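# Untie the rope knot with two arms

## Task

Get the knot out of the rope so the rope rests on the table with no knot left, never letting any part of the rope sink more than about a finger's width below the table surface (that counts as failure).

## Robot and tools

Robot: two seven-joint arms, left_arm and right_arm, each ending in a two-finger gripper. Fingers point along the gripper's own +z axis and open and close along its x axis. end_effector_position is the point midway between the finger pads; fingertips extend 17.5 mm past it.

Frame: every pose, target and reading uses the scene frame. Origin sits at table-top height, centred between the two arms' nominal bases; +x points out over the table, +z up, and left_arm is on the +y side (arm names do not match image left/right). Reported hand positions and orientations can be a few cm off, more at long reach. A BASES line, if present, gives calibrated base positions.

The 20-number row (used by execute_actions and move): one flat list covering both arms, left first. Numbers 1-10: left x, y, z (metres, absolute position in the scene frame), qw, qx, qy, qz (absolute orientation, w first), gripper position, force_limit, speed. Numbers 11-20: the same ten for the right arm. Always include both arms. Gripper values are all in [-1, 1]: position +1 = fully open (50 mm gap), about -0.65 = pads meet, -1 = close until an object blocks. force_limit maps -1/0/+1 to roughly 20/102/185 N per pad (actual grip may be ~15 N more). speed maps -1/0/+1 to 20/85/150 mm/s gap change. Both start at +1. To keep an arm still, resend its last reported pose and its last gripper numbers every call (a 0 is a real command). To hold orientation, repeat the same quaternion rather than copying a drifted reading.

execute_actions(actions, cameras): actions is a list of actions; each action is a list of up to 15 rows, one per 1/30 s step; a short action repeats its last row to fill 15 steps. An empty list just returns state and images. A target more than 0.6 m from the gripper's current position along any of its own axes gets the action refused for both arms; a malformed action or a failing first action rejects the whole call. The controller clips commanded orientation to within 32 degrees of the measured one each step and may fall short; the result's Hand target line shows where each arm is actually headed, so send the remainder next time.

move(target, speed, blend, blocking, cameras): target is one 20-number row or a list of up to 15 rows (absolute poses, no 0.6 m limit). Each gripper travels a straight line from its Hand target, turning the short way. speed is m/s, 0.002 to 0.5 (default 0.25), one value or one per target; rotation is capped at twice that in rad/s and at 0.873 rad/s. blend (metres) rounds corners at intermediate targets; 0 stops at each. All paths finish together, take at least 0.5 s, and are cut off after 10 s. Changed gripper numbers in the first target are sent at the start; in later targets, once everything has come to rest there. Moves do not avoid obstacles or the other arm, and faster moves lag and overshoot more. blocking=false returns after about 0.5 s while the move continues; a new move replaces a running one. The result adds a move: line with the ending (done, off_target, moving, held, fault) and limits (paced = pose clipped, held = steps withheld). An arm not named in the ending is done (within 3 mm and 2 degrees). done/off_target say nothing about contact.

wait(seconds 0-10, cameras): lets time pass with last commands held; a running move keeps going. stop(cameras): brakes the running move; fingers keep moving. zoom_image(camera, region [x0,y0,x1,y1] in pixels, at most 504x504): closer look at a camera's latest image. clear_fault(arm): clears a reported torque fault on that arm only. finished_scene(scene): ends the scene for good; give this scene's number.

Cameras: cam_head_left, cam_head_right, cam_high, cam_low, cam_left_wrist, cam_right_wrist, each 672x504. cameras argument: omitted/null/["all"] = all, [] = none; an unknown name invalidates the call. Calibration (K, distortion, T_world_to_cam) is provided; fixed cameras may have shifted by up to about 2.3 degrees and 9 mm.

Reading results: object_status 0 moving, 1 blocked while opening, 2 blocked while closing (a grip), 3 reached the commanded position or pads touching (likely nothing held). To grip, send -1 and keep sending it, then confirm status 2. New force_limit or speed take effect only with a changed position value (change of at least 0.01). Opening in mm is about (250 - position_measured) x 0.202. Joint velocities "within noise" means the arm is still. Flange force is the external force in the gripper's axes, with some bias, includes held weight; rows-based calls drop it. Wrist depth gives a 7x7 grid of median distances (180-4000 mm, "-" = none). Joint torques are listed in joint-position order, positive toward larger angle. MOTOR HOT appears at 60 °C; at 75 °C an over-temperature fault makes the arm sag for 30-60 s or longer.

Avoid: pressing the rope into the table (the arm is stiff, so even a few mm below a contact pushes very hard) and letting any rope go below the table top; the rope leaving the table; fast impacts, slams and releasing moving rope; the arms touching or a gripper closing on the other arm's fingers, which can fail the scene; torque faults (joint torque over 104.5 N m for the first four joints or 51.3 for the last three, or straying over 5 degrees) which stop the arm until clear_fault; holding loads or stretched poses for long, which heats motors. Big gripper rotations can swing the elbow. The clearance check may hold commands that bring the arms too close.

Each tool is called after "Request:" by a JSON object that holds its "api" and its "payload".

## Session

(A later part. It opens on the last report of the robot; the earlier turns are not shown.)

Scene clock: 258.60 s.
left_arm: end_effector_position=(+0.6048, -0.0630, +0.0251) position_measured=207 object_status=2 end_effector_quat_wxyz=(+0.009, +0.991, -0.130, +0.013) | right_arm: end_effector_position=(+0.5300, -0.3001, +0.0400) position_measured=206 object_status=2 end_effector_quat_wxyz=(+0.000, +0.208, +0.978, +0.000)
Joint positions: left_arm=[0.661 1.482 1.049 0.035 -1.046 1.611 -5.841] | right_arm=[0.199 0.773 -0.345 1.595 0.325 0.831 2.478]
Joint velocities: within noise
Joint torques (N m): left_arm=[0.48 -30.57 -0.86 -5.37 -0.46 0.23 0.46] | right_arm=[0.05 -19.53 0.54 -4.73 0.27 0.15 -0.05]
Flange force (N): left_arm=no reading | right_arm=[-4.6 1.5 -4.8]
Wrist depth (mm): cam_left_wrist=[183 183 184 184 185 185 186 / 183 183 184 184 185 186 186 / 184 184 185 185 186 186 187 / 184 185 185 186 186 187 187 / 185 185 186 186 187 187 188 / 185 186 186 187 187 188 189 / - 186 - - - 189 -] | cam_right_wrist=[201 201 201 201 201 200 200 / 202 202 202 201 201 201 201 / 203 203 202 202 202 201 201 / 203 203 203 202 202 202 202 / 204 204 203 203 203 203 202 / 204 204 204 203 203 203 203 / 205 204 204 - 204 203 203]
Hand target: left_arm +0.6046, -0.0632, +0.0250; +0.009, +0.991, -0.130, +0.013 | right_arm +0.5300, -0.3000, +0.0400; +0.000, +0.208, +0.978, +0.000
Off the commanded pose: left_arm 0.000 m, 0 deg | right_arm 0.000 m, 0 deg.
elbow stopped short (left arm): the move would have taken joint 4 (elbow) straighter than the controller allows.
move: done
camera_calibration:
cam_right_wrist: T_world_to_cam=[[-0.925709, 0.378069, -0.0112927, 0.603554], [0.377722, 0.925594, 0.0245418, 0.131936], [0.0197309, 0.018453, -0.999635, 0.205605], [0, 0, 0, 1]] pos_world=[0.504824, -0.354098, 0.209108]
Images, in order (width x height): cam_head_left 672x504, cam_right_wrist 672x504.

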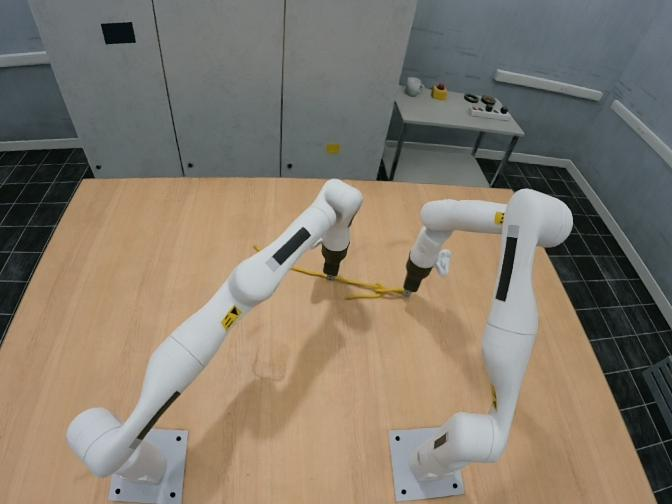

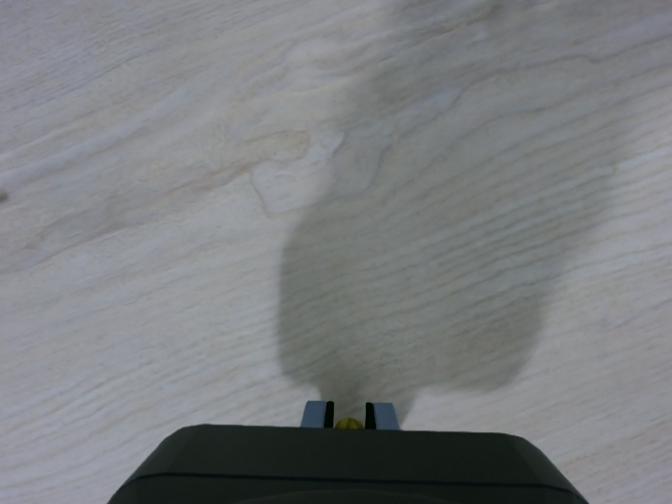

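Request:
{"api": "move", "payload": {"target": [0.6046,-0.0632,0.025,0.009,0.991,-0.130,0.013,-1,-0.8,-0.5,0.53,-0.355,0.04,0,0.2079,0.9781,0,-1,-0.8,-0.5], "speed": 0.05, "cameras": ["cam_high","cam_head_left"]}}

Request:
{"api": "zoom_image", "payload": {"camera": "cam_head_left", "region": [310, 240, 450, 320]}}

Scene clock: 275.10 s.
left_arm: end_effector_position=(+0.6046, -0.0632, +0.0250) position_measured=207 object_status=2 end_effector_quat_wxyz=(+0.009, +0.991, -0.130, +0.013) | right_arm: end_effector_position=(+0.5300, -0.3549, +0.0400) position_measured=251 object_status=3 end_effector_quat_wxyz=(+0.000, +0.208, +0.978, +0.000)
Joint positions: left_arm=[0.661 1.482 1.05 0.035 -1.046 1.611 -5.841] | right_arm=[0.305 0.785 -0.349 1.569 0.329 0.846 2.586]
Joint velocities: within noise
Joint torques (N m): left_arm=[1.63 -30.8 -0.45 -5.11 -0.12 0.04 0.59] | right_arm=[-0.85 -19.83 -0.71 -5.18 -0.11 -0.11 0.13]
Flange force (N): left_arm=no reading | right_arm=[-4.0 -0.6 -4.2]
Wrist depth (mm): cam_left_wrist=[182 183 183 184 184 185 186 / 183 183 184 184 185 186 186 / 184 184 185 185 186 186 187 / 184 184 185 185 186 187 187 / 184 185 186 186 187 187 188 / 185 186 186 187 187 188 188 / - 186 - - - 188 -] | cam_right_wrist=[202 201 201 201 201 200 200 / 202 202 202 201 201 201 201 / 203 202 202 202 202 201 201 / 203 203 202 202 202 202 202 / 203 204 203 203 202 202 202 / 204 204 203 203 203 203 203 / 205 205 204 - 203 203 203]
Hand target: left_arm +0.6046, -0.0632, +0.0250; +0.009, +0.991, -0.130, +0.013 | right_arm +0.5300, -0.3550, +0.0400; +0.000, +0.208, +0.978, +0.000
Off the commanded pose: left_arm 0.000 m, 0 deg | right_arm 0.000 m, 0 deg.
elbow stopped short (left arm): the move would have taken joint 4 (elbow) straighter than the controller allows.
move: done
Images, in order (width x height): cam_head_left 672x504, cam_high 672x504.

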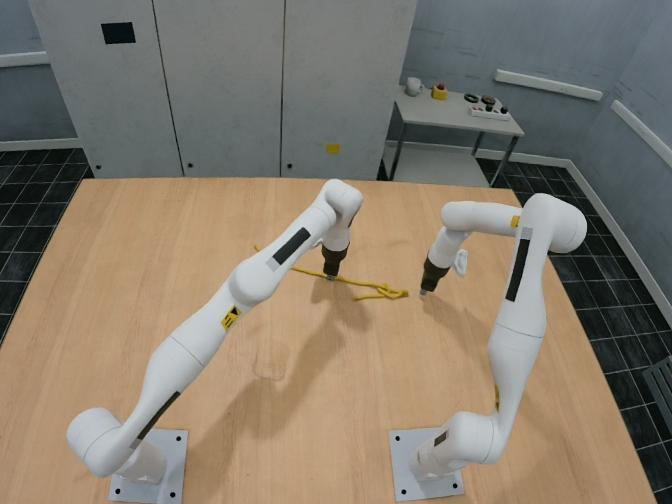

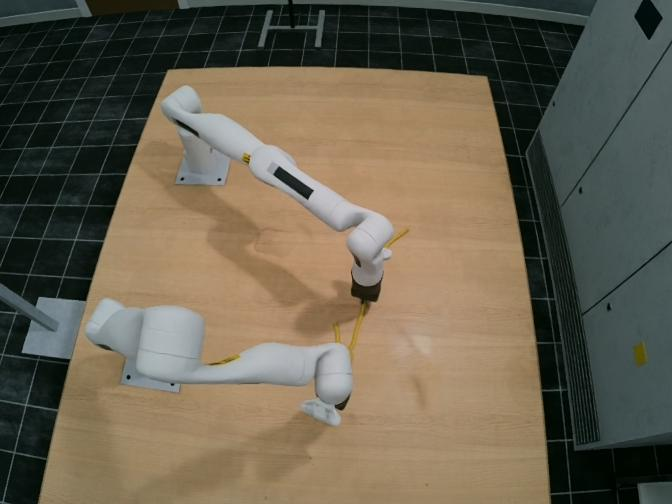

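Scaled by 3.600 from the camera's 672x504 image, which has a finer 960x720 frame.

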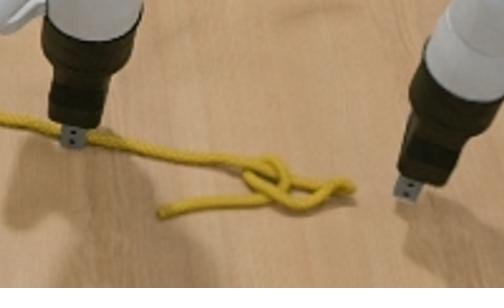

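Request:
{"api": "move", "payload": {"target": [[0.6046,-0.0632,0.025,0.009,0.991,-0.130,0.013,-1,-0.8,-0.5,0.53,-0.36,0.10,0,0.5,0.866,0,0.2,-0.8,-0.5],[0.6046,-0.0632,0.025,0.009,0.991,-0.130,0.013,-1,-0.8,-0.5,0.575,-0.28,0.13,0,0.7071,0.7071,0,0.2,-0.8,-0.5]], "speed": 0.2, "cameras": ["cam_right_wrist"]}}

Request:
{"api": "zoom_image", "payload": {"camera": "cam_right_wrist", "region": [300, 180, 600, 430]}}

Scene clock: 291.73 s.
left_arm: end_effector_position=(+0.6046, -0.0632, +0.0250) position_measured=207 object_status=2 end_effector_quat_wxyz=(+0.009, +0.991, -0.130, +0.013) | right_arm: end_effector_position=(+0.5750, -0.2800, +0.1300) position_measured=123 object_status=3 end_effector_quat_wxyz=(+0.000, +0.707, +0.707, +0.000)
Joint positions: left_arm=[0.661 1.482 1.05 0.035 -1.046 1.611 -5.841] | right_arm=[-0.006 0.71 -0.079 1.333 0.058 1.101 1.511]
Joint velocities: within noise
Joint torques (N m): left_arm=[1.58 -30.82 -0.42 -5.1 -0.14 -0.02 0.59] | right_arm=[-0.9 -20.68 1.15 -6.95 -0.11 -0.04 -0.11]
Flange force (N): left_arm=no reading | right_arm=[-1.9 3.4 -3.7]
Wrist depth (mm): cam_left_wrist=[182 183 183 184 184 185 186 / 183 183 184 184 185 186 186 / 184 184 185 185 186 186 187 / 184 185 185 186 186 186 187 / 184 185 186 186 187 187 188 / 185 186 186 186 187 188 189 / - 186 - - - 188 -] | cam_right_wrist=[294 292 293 292 291 290 289 / 294 293 292 291 291 290 290 / 294 294 293 292 291 291 290 / 294 294 293 292 292 290 290 / 295 294 294 293 282 292 290 / 295 295 294 293 293 292 291 / 296 - - - 293 292 291]
Hand target: left_arm +0.6046, -0.0632, +0.0250; +0.009, +0.991, -0.130, +0.013 | right_arm +0.5750, -0.2800, +0.1300; +0.000, +0.707, +0.707, +0.000
Off the commanded pose: left_arm 0.000 m, 0 deg | right_arm 0.000 m, 0 deg.
elbow stopped short (left arm): the move would have taken joint 4 (elbow) straighter than the controller allows.
move: done
camera_calibration:
cam_right_wrist: T_world_to_cam=[[-0.0312945, 0.999447, -0.011255, 0.298371], [0.999197, 0.0315646, 0.0246802, -0.513462], [0.0250218, -0.0104736, -0.999632, 0.283181], [0, 0, 0, 1]] pos_world=[0.515302, -0.279033, 0.299108]
Images, in order (width x height): cam_right_wrist 672x504.

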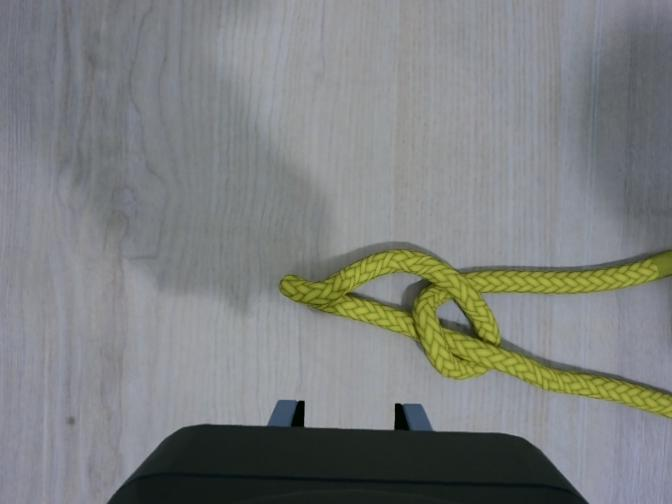

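Scaled by 1.680.

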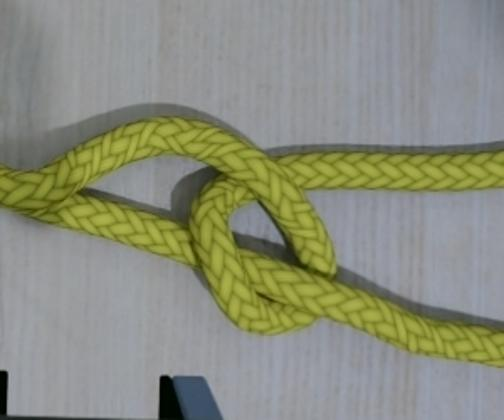

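Request:
{"api": "move", "payload": {"target": [[0.6046,-0.0632,0.025,0.009,0.991,-0.130,0.013,-1,-0.8,-0.5,0.525,-0.2537,0.10,0,0,1,0,-0.05,-0.5,-0.5],[0.6046,-0.0632,0.025,0.009,0.991,-0.130,0.013,-1,-0.8,-0.5,0.525,-0.2537,0.055,0,0,1,0,-0.05,-0.5,-0.5]], "speed": 0.2, "cameras": ["cam_right_wrist","cam_head_right"]}}

Request:
{"api": "zoom_image", "payload": {"camera": "cam_head_right", "region": [320, 230, 460, 320]}}

Scene clock: 323.47 s.
left_arm: end_effector_position=(+0.6046, -0.0632, +0.0250) position_measured=207 object_status=2 end_effector_quat_wxyz=(+0.009, +0.991, -0.130, +0.013) | right_arm: end_effector_position=(+0.5250, -0.2537, +0.0551) position_measured=160 object_status=3 end_effector_quat_wxyz=(+0.000, +0.000, +1.000, +0.000)
Joint positions: left_arm=[0.661 1.482 1.05 0.035 -1.046 1.611 -5.841] | right_arm=[0.174 0.755 -0.452 1.605 0.401 0.875 2.742]
Joint velocities: within noise
Joint torques (N m): left_arm=[1.62 -30.81 -0.34 -5.14 -0.15 0.01 0.58] | right_arm=[-0.8 -19.32 -1.34 -4.97 0 -0.14 -0.12]
Flange force (N): left_arm=no reading | right_arm=[-4.8 -1.8 -4.7]
Wrist depth (mm): cam_left_wrist=[182 183 183 184 184 185 186 / 183 183 184 184 185 186 186 / 183 184 185 185 186 186 187 / 184 184 185 186 186 187 187 / 184 185 186 186 187 187 188 / 185 186 186 187 187 188 189 / - 186 - - - 188 -] | cam_right_wrist=[217 216 216 216 216 215 214 / 217 217 216 217 216 216 215 / 218 218 218 217 217 217 216 / 219 218 218 218 217 217 216 / 219 219 219 218 218 217 217 / 220 220 219 218 218 218 218 / 220 220 - - - 218 218]
Hand target: left_arm +0.6046, -0.0632, +0.0250; +0.009, +0.991, -0.130, +0.013 | right_arm +0.5250, -0.2537, +0.0550; +0.000, +0.000, +1.000, +0.000
Off the commanded pose: left_arm 0.000 m, 0 deg | right_arm 0.000 m, 0 deg.
elbow stopped short (left arm): the move would have taken joint 4 (elbow) straighter than the controller allows.
move: done
camera_calibration:
cam_right_wrist: T_world_to_cam=[[-0.99945, -0.0311934, -0.0112559, 0.516496], [-0.0314646, 0.999198, 0.0247821, 0.323979], [0.0104739, 0.0251226, -0.99963, 0.226507], [0, 0, 0, 1]] pos_world=[0.524033, -0.313298, 0.224208]
Images, in order (width x height): cam_head_right 672x504, cam_right_wrist 672x504.

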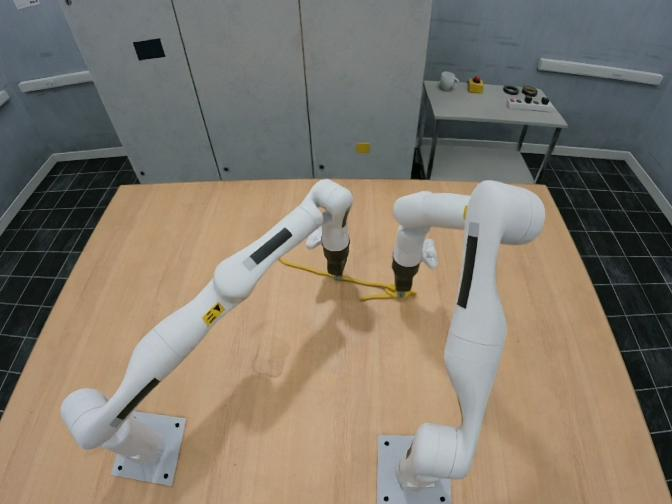

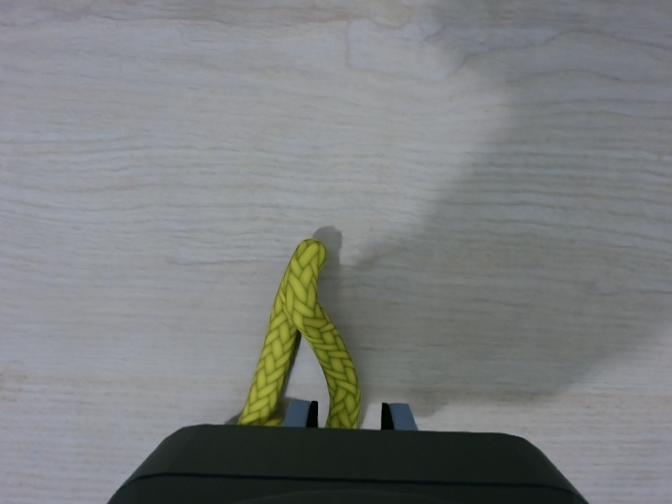

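Scaled by 3.600 from the camera's 672x504 image, which has a finer 960x720 frame.

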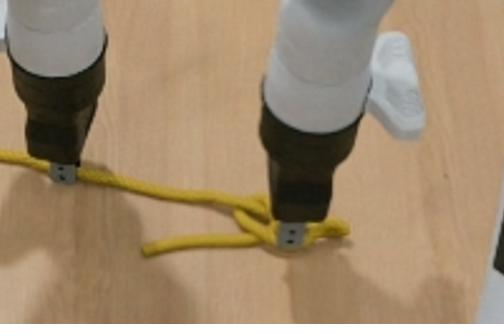

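Request:
{"api": "move", "payload": {"target": [[0.6046,-0.0632,0.025,0.009,0.991,-0.130,0.013,-1,-0.8,-0.5,0.525,-0.2537,0.0225,0,0,1,0,-0.05,-0.5,-0.5],[0.6046,-0.0632,0.025,0.009,0.991,-0.130,0.013,-1,-0.8,-0.5,0.525,-0.2537,0.0225,0,0,1,0,-1,-0.5,-0.5],[0.6046,-0.0632,0.025,0.009,0.991,-0.130,0.013,-1,-0.8,-0.5,0.515,-0.26,0.04,0,0,1,0,-1,-0.5,-0.5],[0.6046,-0.0632,0.025,0.009,0.991,-0.130,0.013,-1,-0.8,-0.5,0.48,-0.32,0.05,0,0,1,0,-1,-0.5,-0.5]], "speed": 0.06, "cameras": ["cam_right_wrist","cam_head_right"]}}

Request:
{"api": "zoom_image", "payload": {"camera": "cam_head_right", "region": [320, 230, 460, 320]}}

Scene clock: 340.60 s.
left_arm: end_effector_position=(+0.6046, -0.0632, +0.0250) position_measured=207 object_status=2 end_effector_quat_wxyz=(+0.009, +0.991, -0.130, +0.013) | right_arm: end_effector_position=(+0.4800, -0.3199, +0.0500) position_measured=209 object_status=2 end_effector_quat_wxyz=(+0.000, +0.000, +1.000, +0.000)
Joint positions: left_arm=[0.661 1.482 1.05 0.035 -1.046 1.611 -5.841] | right_arm=[0.334 0.695 -0.457 1.762 0.413 0.78 2.844]
Joint velocities: within noise
Joint torques (N m): left_arm=[-2.24 -30.34 -2.09 -6.09 -1.76 0.48 0.6] | right_arm=[1.11 -17.58 1.19 -3.59 0.81 0.94 -0.16]
Flange force (N): left_arm=no reading | right_arm=[-5.9 1.2 -5.4]
Wrist depth (mm): cam_left_wrist=[182 183 183 184 184 185 185 / 183 183 184 184 185 185 186 / 183 184 184 185 186 186 187 / 184 185 185 186 186 187 187 / 185 185 186 186 187 187 188 / 185 186 186 186 187 188 188 / - 186 - - - 188 -] | cam_right_wrist=[212 212 211 211 211 210 210 / 213 213 212 211 211 211 210 / 214 213 212 212 212 211 211 / 214 214 213 213 213 212 212 / 215 214 213 214 213 213 212 / 215 215 214 214 214 214 213 / 216 215 215 - 214 214 214]
Hand target: left_arm +0.6046, -0.0632, +0.0250; +0.009, +0.991, -0.130, +0.013 | right_arm +0.4800, -0.3200, +0.0500; +0.000, +0.000, +1.000, +0.000
Off the commanded pose: left_arm 0.000 m, 0 deg | right_arm 0.000 m, 0 deg.
elbow stopped short (left arm): the move would have taken joint 4 (elbow) straighter than the controller allows.
move: done
camera_calibration:
cam_right_wrist: T_world_to_cam=[[-0.99945, -0.0311934, -0.0112559, 0.469395], [-0.0314646, 0.999198, 0.0247821, 0.388936], [0.0104739, 0.0251226, -0.99963, 0.223546], [0, 0, 0, 1]] pos_world=[0.479033, -0.379598, 0.219108]
Images, in order (width x height): cam_head_right 672x504, cam_right_wrist 672x504.

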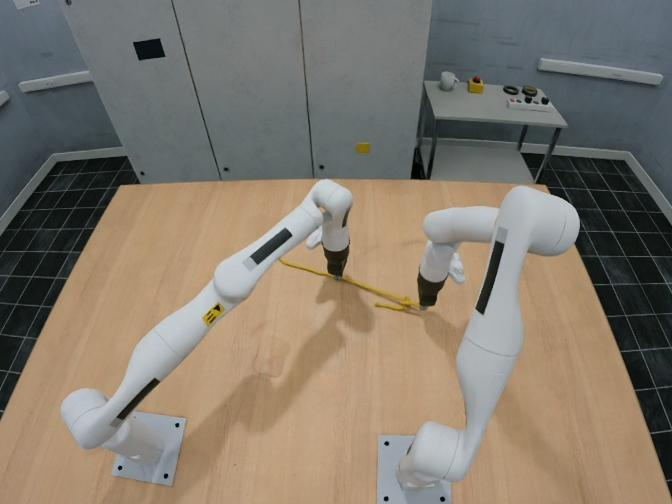

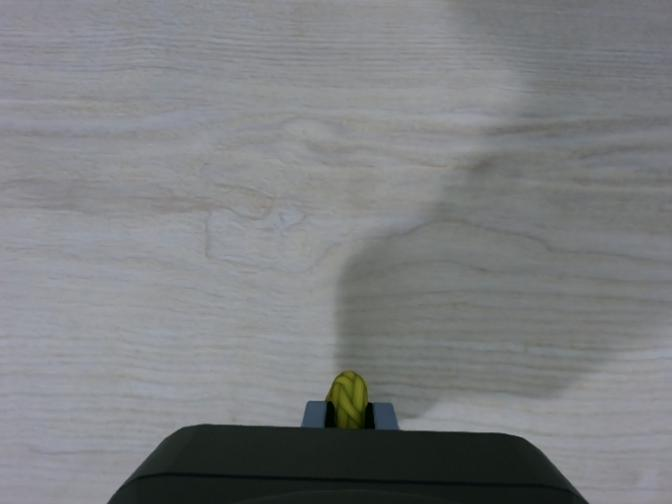

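Scaled by 3.600 from the camera's 672x504 image, which has a finer 960x720 frame.

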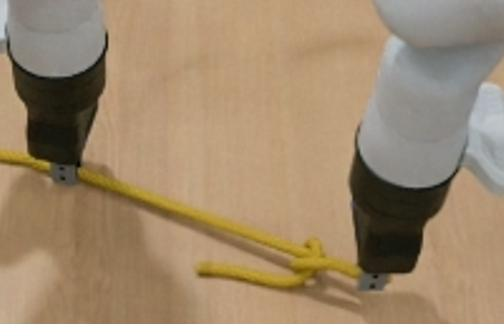

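Request:
{"api": "move", "payload": {"target": [0.6046,-0.0632,0.025,0.009,0.991,-0.130,0.013,-1,-0.8,-0.5,0.465,-0.36,0.05,0,0,1,0,-1,-0.5,-0.5], "speed": 0.04, "cameras": ["cam_head_right"]}}

Request:
{"api": "zoom_image", "payload": {"camera": "cam_head_right", "region": [340, 250, 460, 330]}}

Scene clock: 349.23 s.
left_arm: end_effector_position=(+0.6045, -0.0634, +0.0250) position_measured=207 object_status=2 end_effector_quat_wxyz=(+0.009, +0.991, -0.130, +0.013) | right_arm: end_effector_position=(+0.4651, -0.3599, +0.0500) position_measured=209 object_status=2 end_effector_quat_wxyz=(+0.000, +0.000, +1.000, +0.000)
Joint positions: left_arm=[0.661 1.482 1.049 0.035 -1.046 1.611 -5.841] | right_arm=[0.43 0.683 -0.461 1.792 0.417 0.765 2.927]
Joint velocities: within noise
Joint torques (N m): left_arm=[-16.42 -28.26 -8.4 -9.74 -7.8 2.06 0.67] | right_arm=[9.19 -17.82 10.43 -0.76 4.59 4.97 0.24]
Flange force (N): left_arm=no reading | right_arm=[-14.7 17.9 -4.5]
Wrist depth (mm): cam_left_wrist=[182 183 183 184 184 185 185 / 183 183 184 184 185 185 186 / 183 184 185 185 186 186 186 / 184 184 185 186 186 187 187 / 185 185 186 186 187 188 188 / 185 186 186 187 187 188 189 / - 186 - - - 189 -] | cam_right_wrist=[212 212 211 211 211 210 209 / 213 212 212 211 211 211 210 / 214 213 213 212 212 211 211 / 214 214 214 213 212 212 212 / 215 215 214 214 213 212 212 / 215 215 215 215 214 213 213 / 216 216 215 - 214 214 214]
Hand target: left_arm +0.6046, -0.0632, +0.0250; +0.009, +0.991, -0.130, +0.013 | right_arm +0.4650, -0.3600, +0.0500; +0.000, +0.000, +1.000, +0.000
Off the commanded pose: left_arm 0.000 m, 0 deg | right_arm 0.000 m, 0 deg.
elbow stopped short (left arm): the move would have taken joint 4 (elbow) straighter than the controller allows.
move: done
Images, in order (width x height): cam_head_right 672x504.

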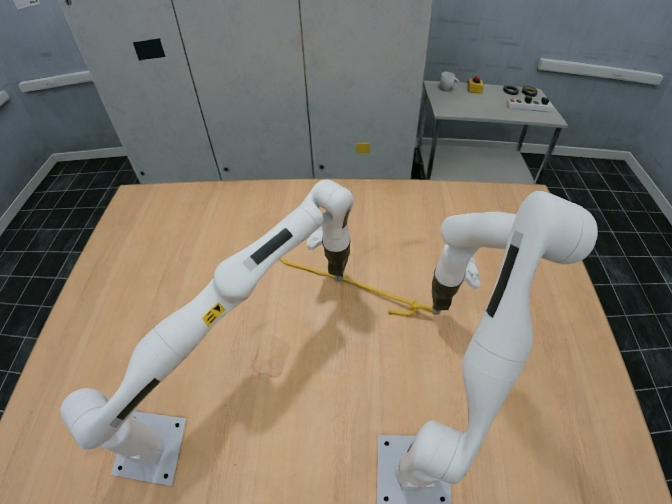

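Scaled by 4.200 from the camera's 672x504 image, which has a finer 960x720 frame.

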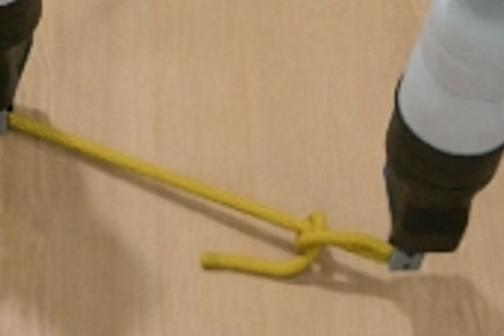

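Request:
{"api": "move", "payload": {"target": [[0.6046,-0.0632,0.025,0.009,0.991,-0.130,0.013,-1,-0.8,-0.5,0.50,-0.315,0.03,0,0,1,0,-1,-0.5,-0.5],[0.6046,-0.0632,0.025,0.009,0.991,-0.130,0.013,-1,-0.8,-0.5,0.50,-0.315,0.026,0,0,1,0,-0.05,-0.5,-0.5],[0.6046,-0.0632,0.025,0.009,0.991,-0.130,0.013,-1,-0.8,-0.5,0.50,-0.315,0.08,0,0,1,0,-0.05,-0.5,-0.5],[0.6046,-0.0632,0.025,0.009,0.991,-0.130,0.013,-1,-0.8,-0.5,0.56,-0.26,0.12,0,0.7071,0.7071,0,0.2,-0.5,-0.5]], "speed": 0.12, "cameras": ["cam_right_wrist","cam_head_right"]}}

Request:
{"api": "zoom_image", "payload": {"camera": "cam_right_wrist", "region": [200, 180, 560, 430]}}

Scene clock: 377.53 s.
left_arm: end_effector_position=(+0.6046, -0.0632, +0.0250) position_measured=207 object_status=2 end_effector_quat_wxyz=(+0.009, +0.991, -0.130, +0.013) | right_arm: end_effector_position=(+0.5600, -0.2600, +0.1200) position_measured=123 object_status=3 end_effector_quat_wxyz=(+0.000, +0.707, +0.707, +0.000)
Joint positions: left_arm=[0.661 1.482 1.049 0.035 -1.046 1.611 -5.841] | right_arm=[-0.045 0.689 -0.074 1.411 0.054 1.044 1.474]
Joint velocities: within noise
Joint torques (N m): left_arm=[1.66 -30.79 -0.41 -5.12 -0.13 -0.02 0.53] | right_arm=[-0.81 -20.03 1.13 -6.58 -0.11 -0.1 -0.12]
Flange force (N): left_arm=no reading | right_arm=[-1.7 3.8 -4.1]
Wrist depth (mm): cam_left_wrist=[182 183 183 184 184 185 185 / 183 184 184 184 185 186 186 / 184 184 185 185 186 186 187 / 184 184 185 185 186 187 187 / 185 185 186 186 187 187 188 / 185 186 186 186 187 188 188 / - 186 - - - 189 -] | cam_right_wrist=[284 283 282 282 281 280 279 / 284 284 282 282 281 280 280 / 284 284 283 282 282 280 280 / 284 284 283 273 282 281 281 / 285 284 284 272 283 282 281 / 286 285 284 283 282 282 281 / 286 285 - - - 282 281]
Hand target: left_arm +0.6046, -0.0632, +0.0250; +0.009, +0.991, -0.130, +0.013 | right_arm +0.5600, -0.2600, +0.1200; +0.000, +0.707, +0.707, +0.000
Off the commanded pose: left_arm 0.000 m, 0 deg | right_arm 0.000 m, 0 deg.
elbow stopped short (left arm): the move would have taken joint 4 (elbow) straighter than the controller allows.
move: done
camera_calibration:
cam_right_wrist: T_world_to_cam=[[-0.0311934, 0.99945, -0.0112559, 0.277754], [0.999198, 0.0314646, 0.0247821, -0.499014], [0.0251226, -0.0104739, -0.99963, 0.273716], [0, 0, 0, 1]] pos_world=[0.500402, -0.259033, 0.289108]
Images, in order (width x height): cam_head_right 672x504, cam_right_wrist 672x504.

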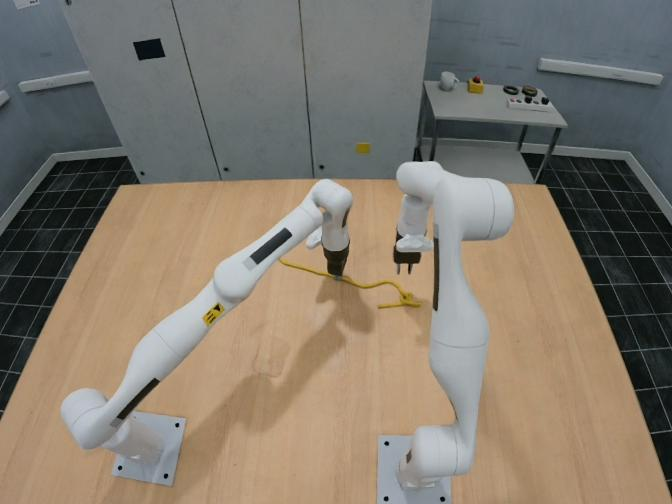

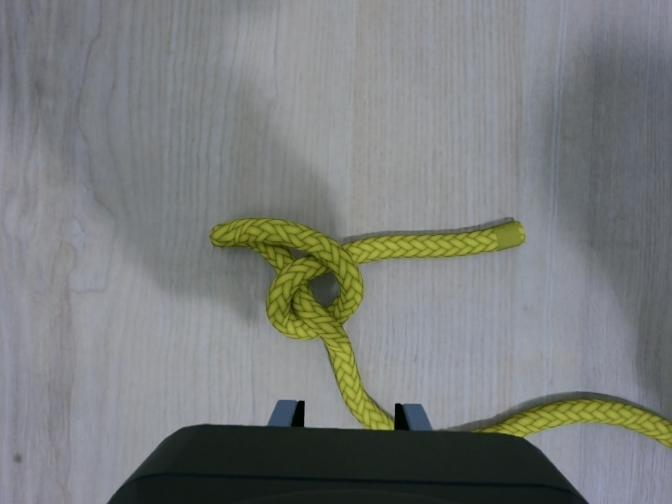

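Scaled by 1.400.

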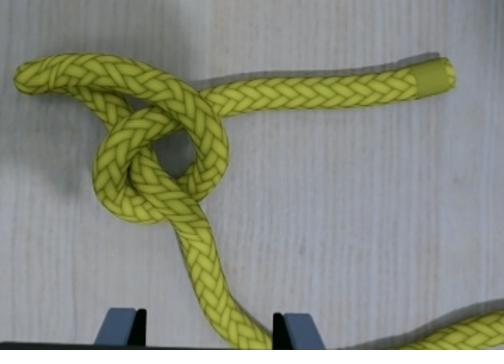

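Request:
{"api": "move", "payload": {"target": [[0.6046,-0.0632,0.025,0.009,0.991,-0.130,0.013,-1,-0.8,-0.5,0.502,-0.211,0.10,0,0.0523,0.9986,0,0,-0.8,-0.5],[0.6046,-0.0632,0.025,0.009,0.991,-0.130,0.013,-1,-0.8,-0.5,0.502,-0.211,0.0225,0,0.0523,0.9986,0,0,-0.8,-0.5],[0.6046,-0.0632,0.025,0.009,0.991,-0.130,0.013,-1,-0.8,-0.5,0.502,-0.211,0.0225,0,0.0523,0.9986,0,-1,-0.8,-0.5],[0.6046,-0.0632,0.025,0.009,0.991,-0.130,0.013,-1,-0.8,-0.5,0.4995,-0.237,0.0225,0,0.0523,0.9986,0,-1,-0.8,-0.5]], "speed": [0.2,0.1,0.1,0.04], "cameras": ["cam_right_wrist"]}}

Scene clock: 447.80 s.
left_arm: end_effector_position=(+0.6046, -0.0632, +0.0250) position_measured=207 object_status=2 end_effector_quat_wxyz=(+0.009, +0.991, -0.130, +0.013) | right_arm: end_effector_position=(+0.4995, -0.2369, +0.0225) position_measured=206 object_status=2 end_effector_quat_wxyz=(+0.000, +0.052, +0.999, +0.000)
Joint positions: left_arm=[0.661 1.482 1.049 0.035 -1.046 1.611 -5.841] | right_arm=[0.117 0.765 -0.404 1.72 0.414 0.743 2.573]
Joint velocities: within noise
Joint torques (N m): left_arm=[1.58 -30.81 -0.43 -5.14 -0.14 0.04 0.54] | right_arm=[-0.66 -18.42 -0.89 -4.1 -0.08 -0.12 -0.27]
Flange force (N): left_arm=no reading | right_arm=[-5.2 -1.3 -5.4]
Wrist depth (mm): cam_left_wrist=[182 183 183 184 184 185 186 / 183 183 184 184 185 185 186 / 184 184 185 185 186 186 187 / 184 184 185 186 186 187 187 / 185 185 186 186 187 187 188 / 185 185 186 186 188 188 188 / - 186 - - - 188 -] | cam_right_wrist=[185 184 184 184 184 183 183 / 185 185 184 184 184 184 183 / 186 185 - 184 184 184 184 / 186 186 - 185 185 184 184 / 186 187 186 186 185 185 185 / 187 187 187 186 186 186 185 / - - - - - 186 -]
Hand target: left_arm +0.6046, -0.0632, +0.0250; +0.009, +0.991, -0.130, +0.013 | right_arm +0.4995, -0.2370, +0.0225; +0.000, +0.052, +0.999, +0.000
Off the commanded pose: left_arm 0.000 m, 0 deg | right_arm 0.000 m, 0 deg.
elbow stopped short (left arm): the move would have taken joint 4 (elbow) straighter than the controller allows.
move: done
camera_calibration:
cam_right_wrist: T_world_to_cam=[[-0.997236, 0.0734341, -0.0112778, 0.514805], [0.0731386, 0.997016, 0.0246997, 0.254501], [0.0130579, 0.0238066, -0.999631, 0.192159], [0, 0, 0, 1]] pos_world=[0.492259, -0.29612, 0.191608]
Images, in order (width x height): cam_right_wrist 672x504.

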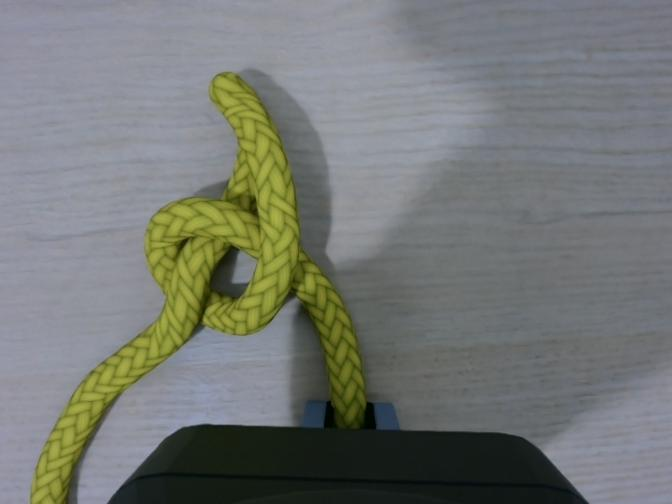

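Request:
{"api": "move", "payload": {"target": [[0.6046,-0.0632,0.025,0.009,0.991,-0.130,0.013,0,-0.8,-0.5,0.4995,-0.237,0.0225,0,0.0523,0.9986,0,0,-0.8,-0.5],[0.6046,-0.0632,0.10,0.009,0.991,-0.130,0.013,0,-0.8,-0.5,0.4995,-0.237,0.10,0,0.0523,0.9986,0,0,-0.8,-0.5],[0.497,-0.15,0.13,0.1725,0.9785,0.1115,-0.0197,0,-0.8,-0.5,0.521,-0.345,0.11,0.0301,-0.171,0.970,0.171,0.5,-0.8,-0.5]], "speed": 0.2}}

Request:
{"api": "zoom_image", "payload": {"camera": "cam_right_wrist", "region": [150, 100, 500, 430]}}

Scene clock: 491.07 s.
left_arm: end_effector_position=(+0.4970, -0.1500, +0.1300) position_measured=152 object_status=3 end_effector_quat_wxyz=(+0.172, +0.978, +0.111, -0.020) | right_arm: end_effector_position=(+0.5210, -0.3450, +0.1100) position_measured=78 object_status=3 end_effector_quat_wxyz=(+0.030, -0.171, +0.970, +0.171)
Joint positions: left_arm=[0.379 1.188 1.205 0.922 -0.926 1.204 -4.851] | right_arm=[0.702 0.832 -0.752 1.44 0.208 1.095 3.545]
Joint velocities: within noise
Joint torques (N m): left_arm=[1.82 -26.42 7 -5.56 0.31 -0.71 0.83] | right_arm=[-0.8 -19.06 -3.88 -5.24 -1.17 -0.14 -0.1]
Flange force (N): left_arm=[1.2 -5.9 -2.0] | right_arm=[-1.8 -1.8 -5.3]
Wrist depth (mm): cam_left_wrist=[259 256 253 250 247 244 241 / 269 266 263 259 256 253 251 / 281 277 274 271 268 264 258 / 294 290 286 282 279 273 271 / 308 303 299 295 291 285 284 / 325 318 312 306 304 300 298 / 334 329 - 320 - 308 307] | cam_right_wrist=[249 244 239 235 230 225 220 / 260 254 248 243 237 232 228 / 270 264 259 253 247 243 237 / 282 275 270 264 259 252 247 / 296 288 281 274 268 263 257 / 310 302 292 261 280 274 267 / 325 315 - - 291 282 276]
Hand target: left_arm +0.4970, -0.1500, +0.1300; +0.172, +0.978, +0.111, -0.020 | right_arm +0.5210, -0.3450, +0.1100; +0.030, -0.171, +0.970, +0.171
Off the commanded pose: left_arm 0.000 m, 0 deg | right_arm 0.000 m, 0 deg.
elbow stopped short (left arm): the move would have taken joint 4 (elbow) straighter than the controller allows.
move: done
camera_calibration:
cam_left_wrist: T_world_to_cam=[[0.976872, 0.201683, -0.0710238, -0.441376], [0.213771, -0.913802, 0.345351, -0.232169], [0.00474986, -0.352547, -0.935782, 0.231842], [0, 0, 0, 1]] pos_world=[0.479698, -0.0414034, 0.265786]
cam_right_wrist: T_world_to_cam=[[-0.928541, -0.344876, -0.137377, 0.378966], [-0.371228, 0.863806, 0.34063, 0.509371], [0.00119195, 0.367287, -0.930107, 0.39898], [0, 0, 0, 1]] pos_world=[0.540503, -0.455841, 0.249649]

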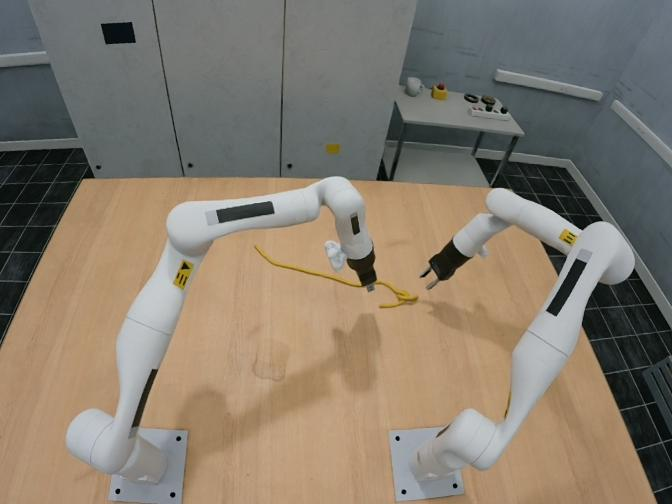

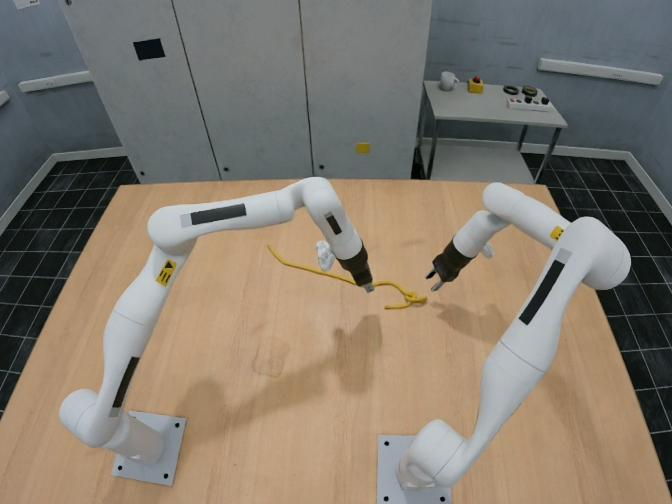

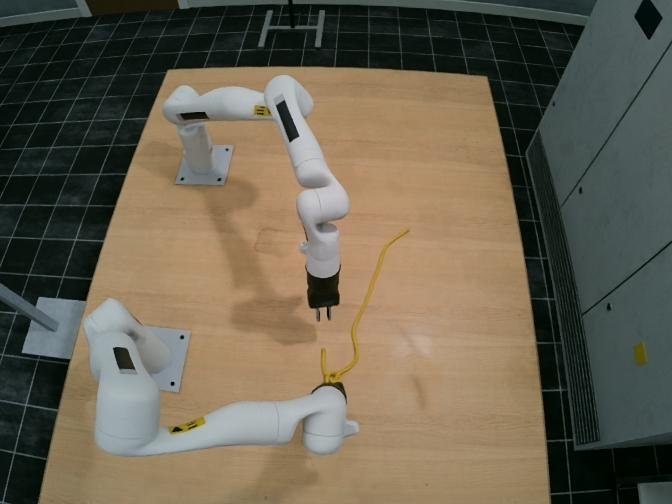

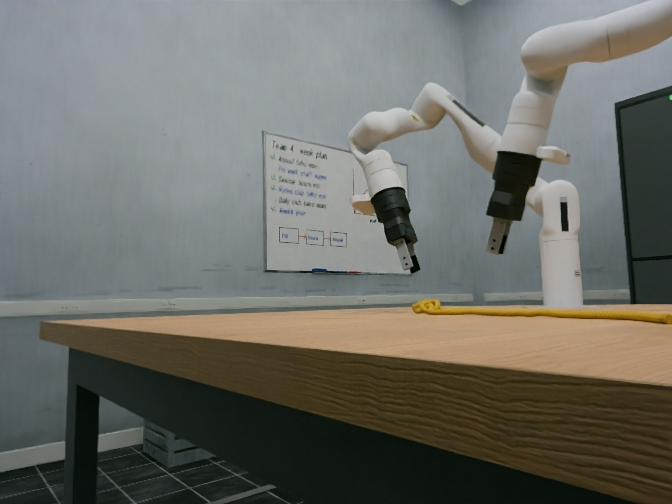

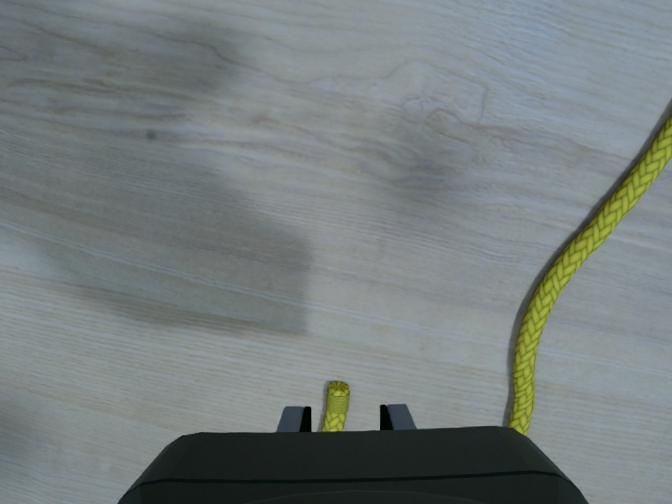

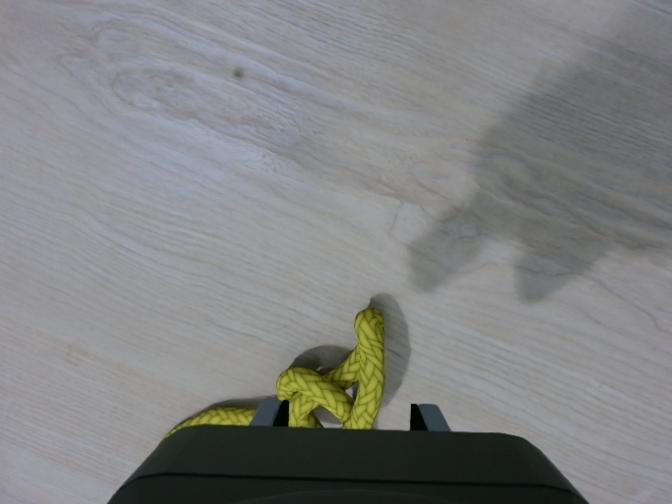

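Scaled by 1.440.

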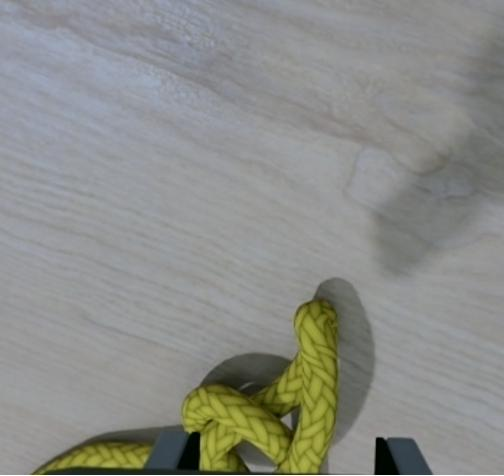

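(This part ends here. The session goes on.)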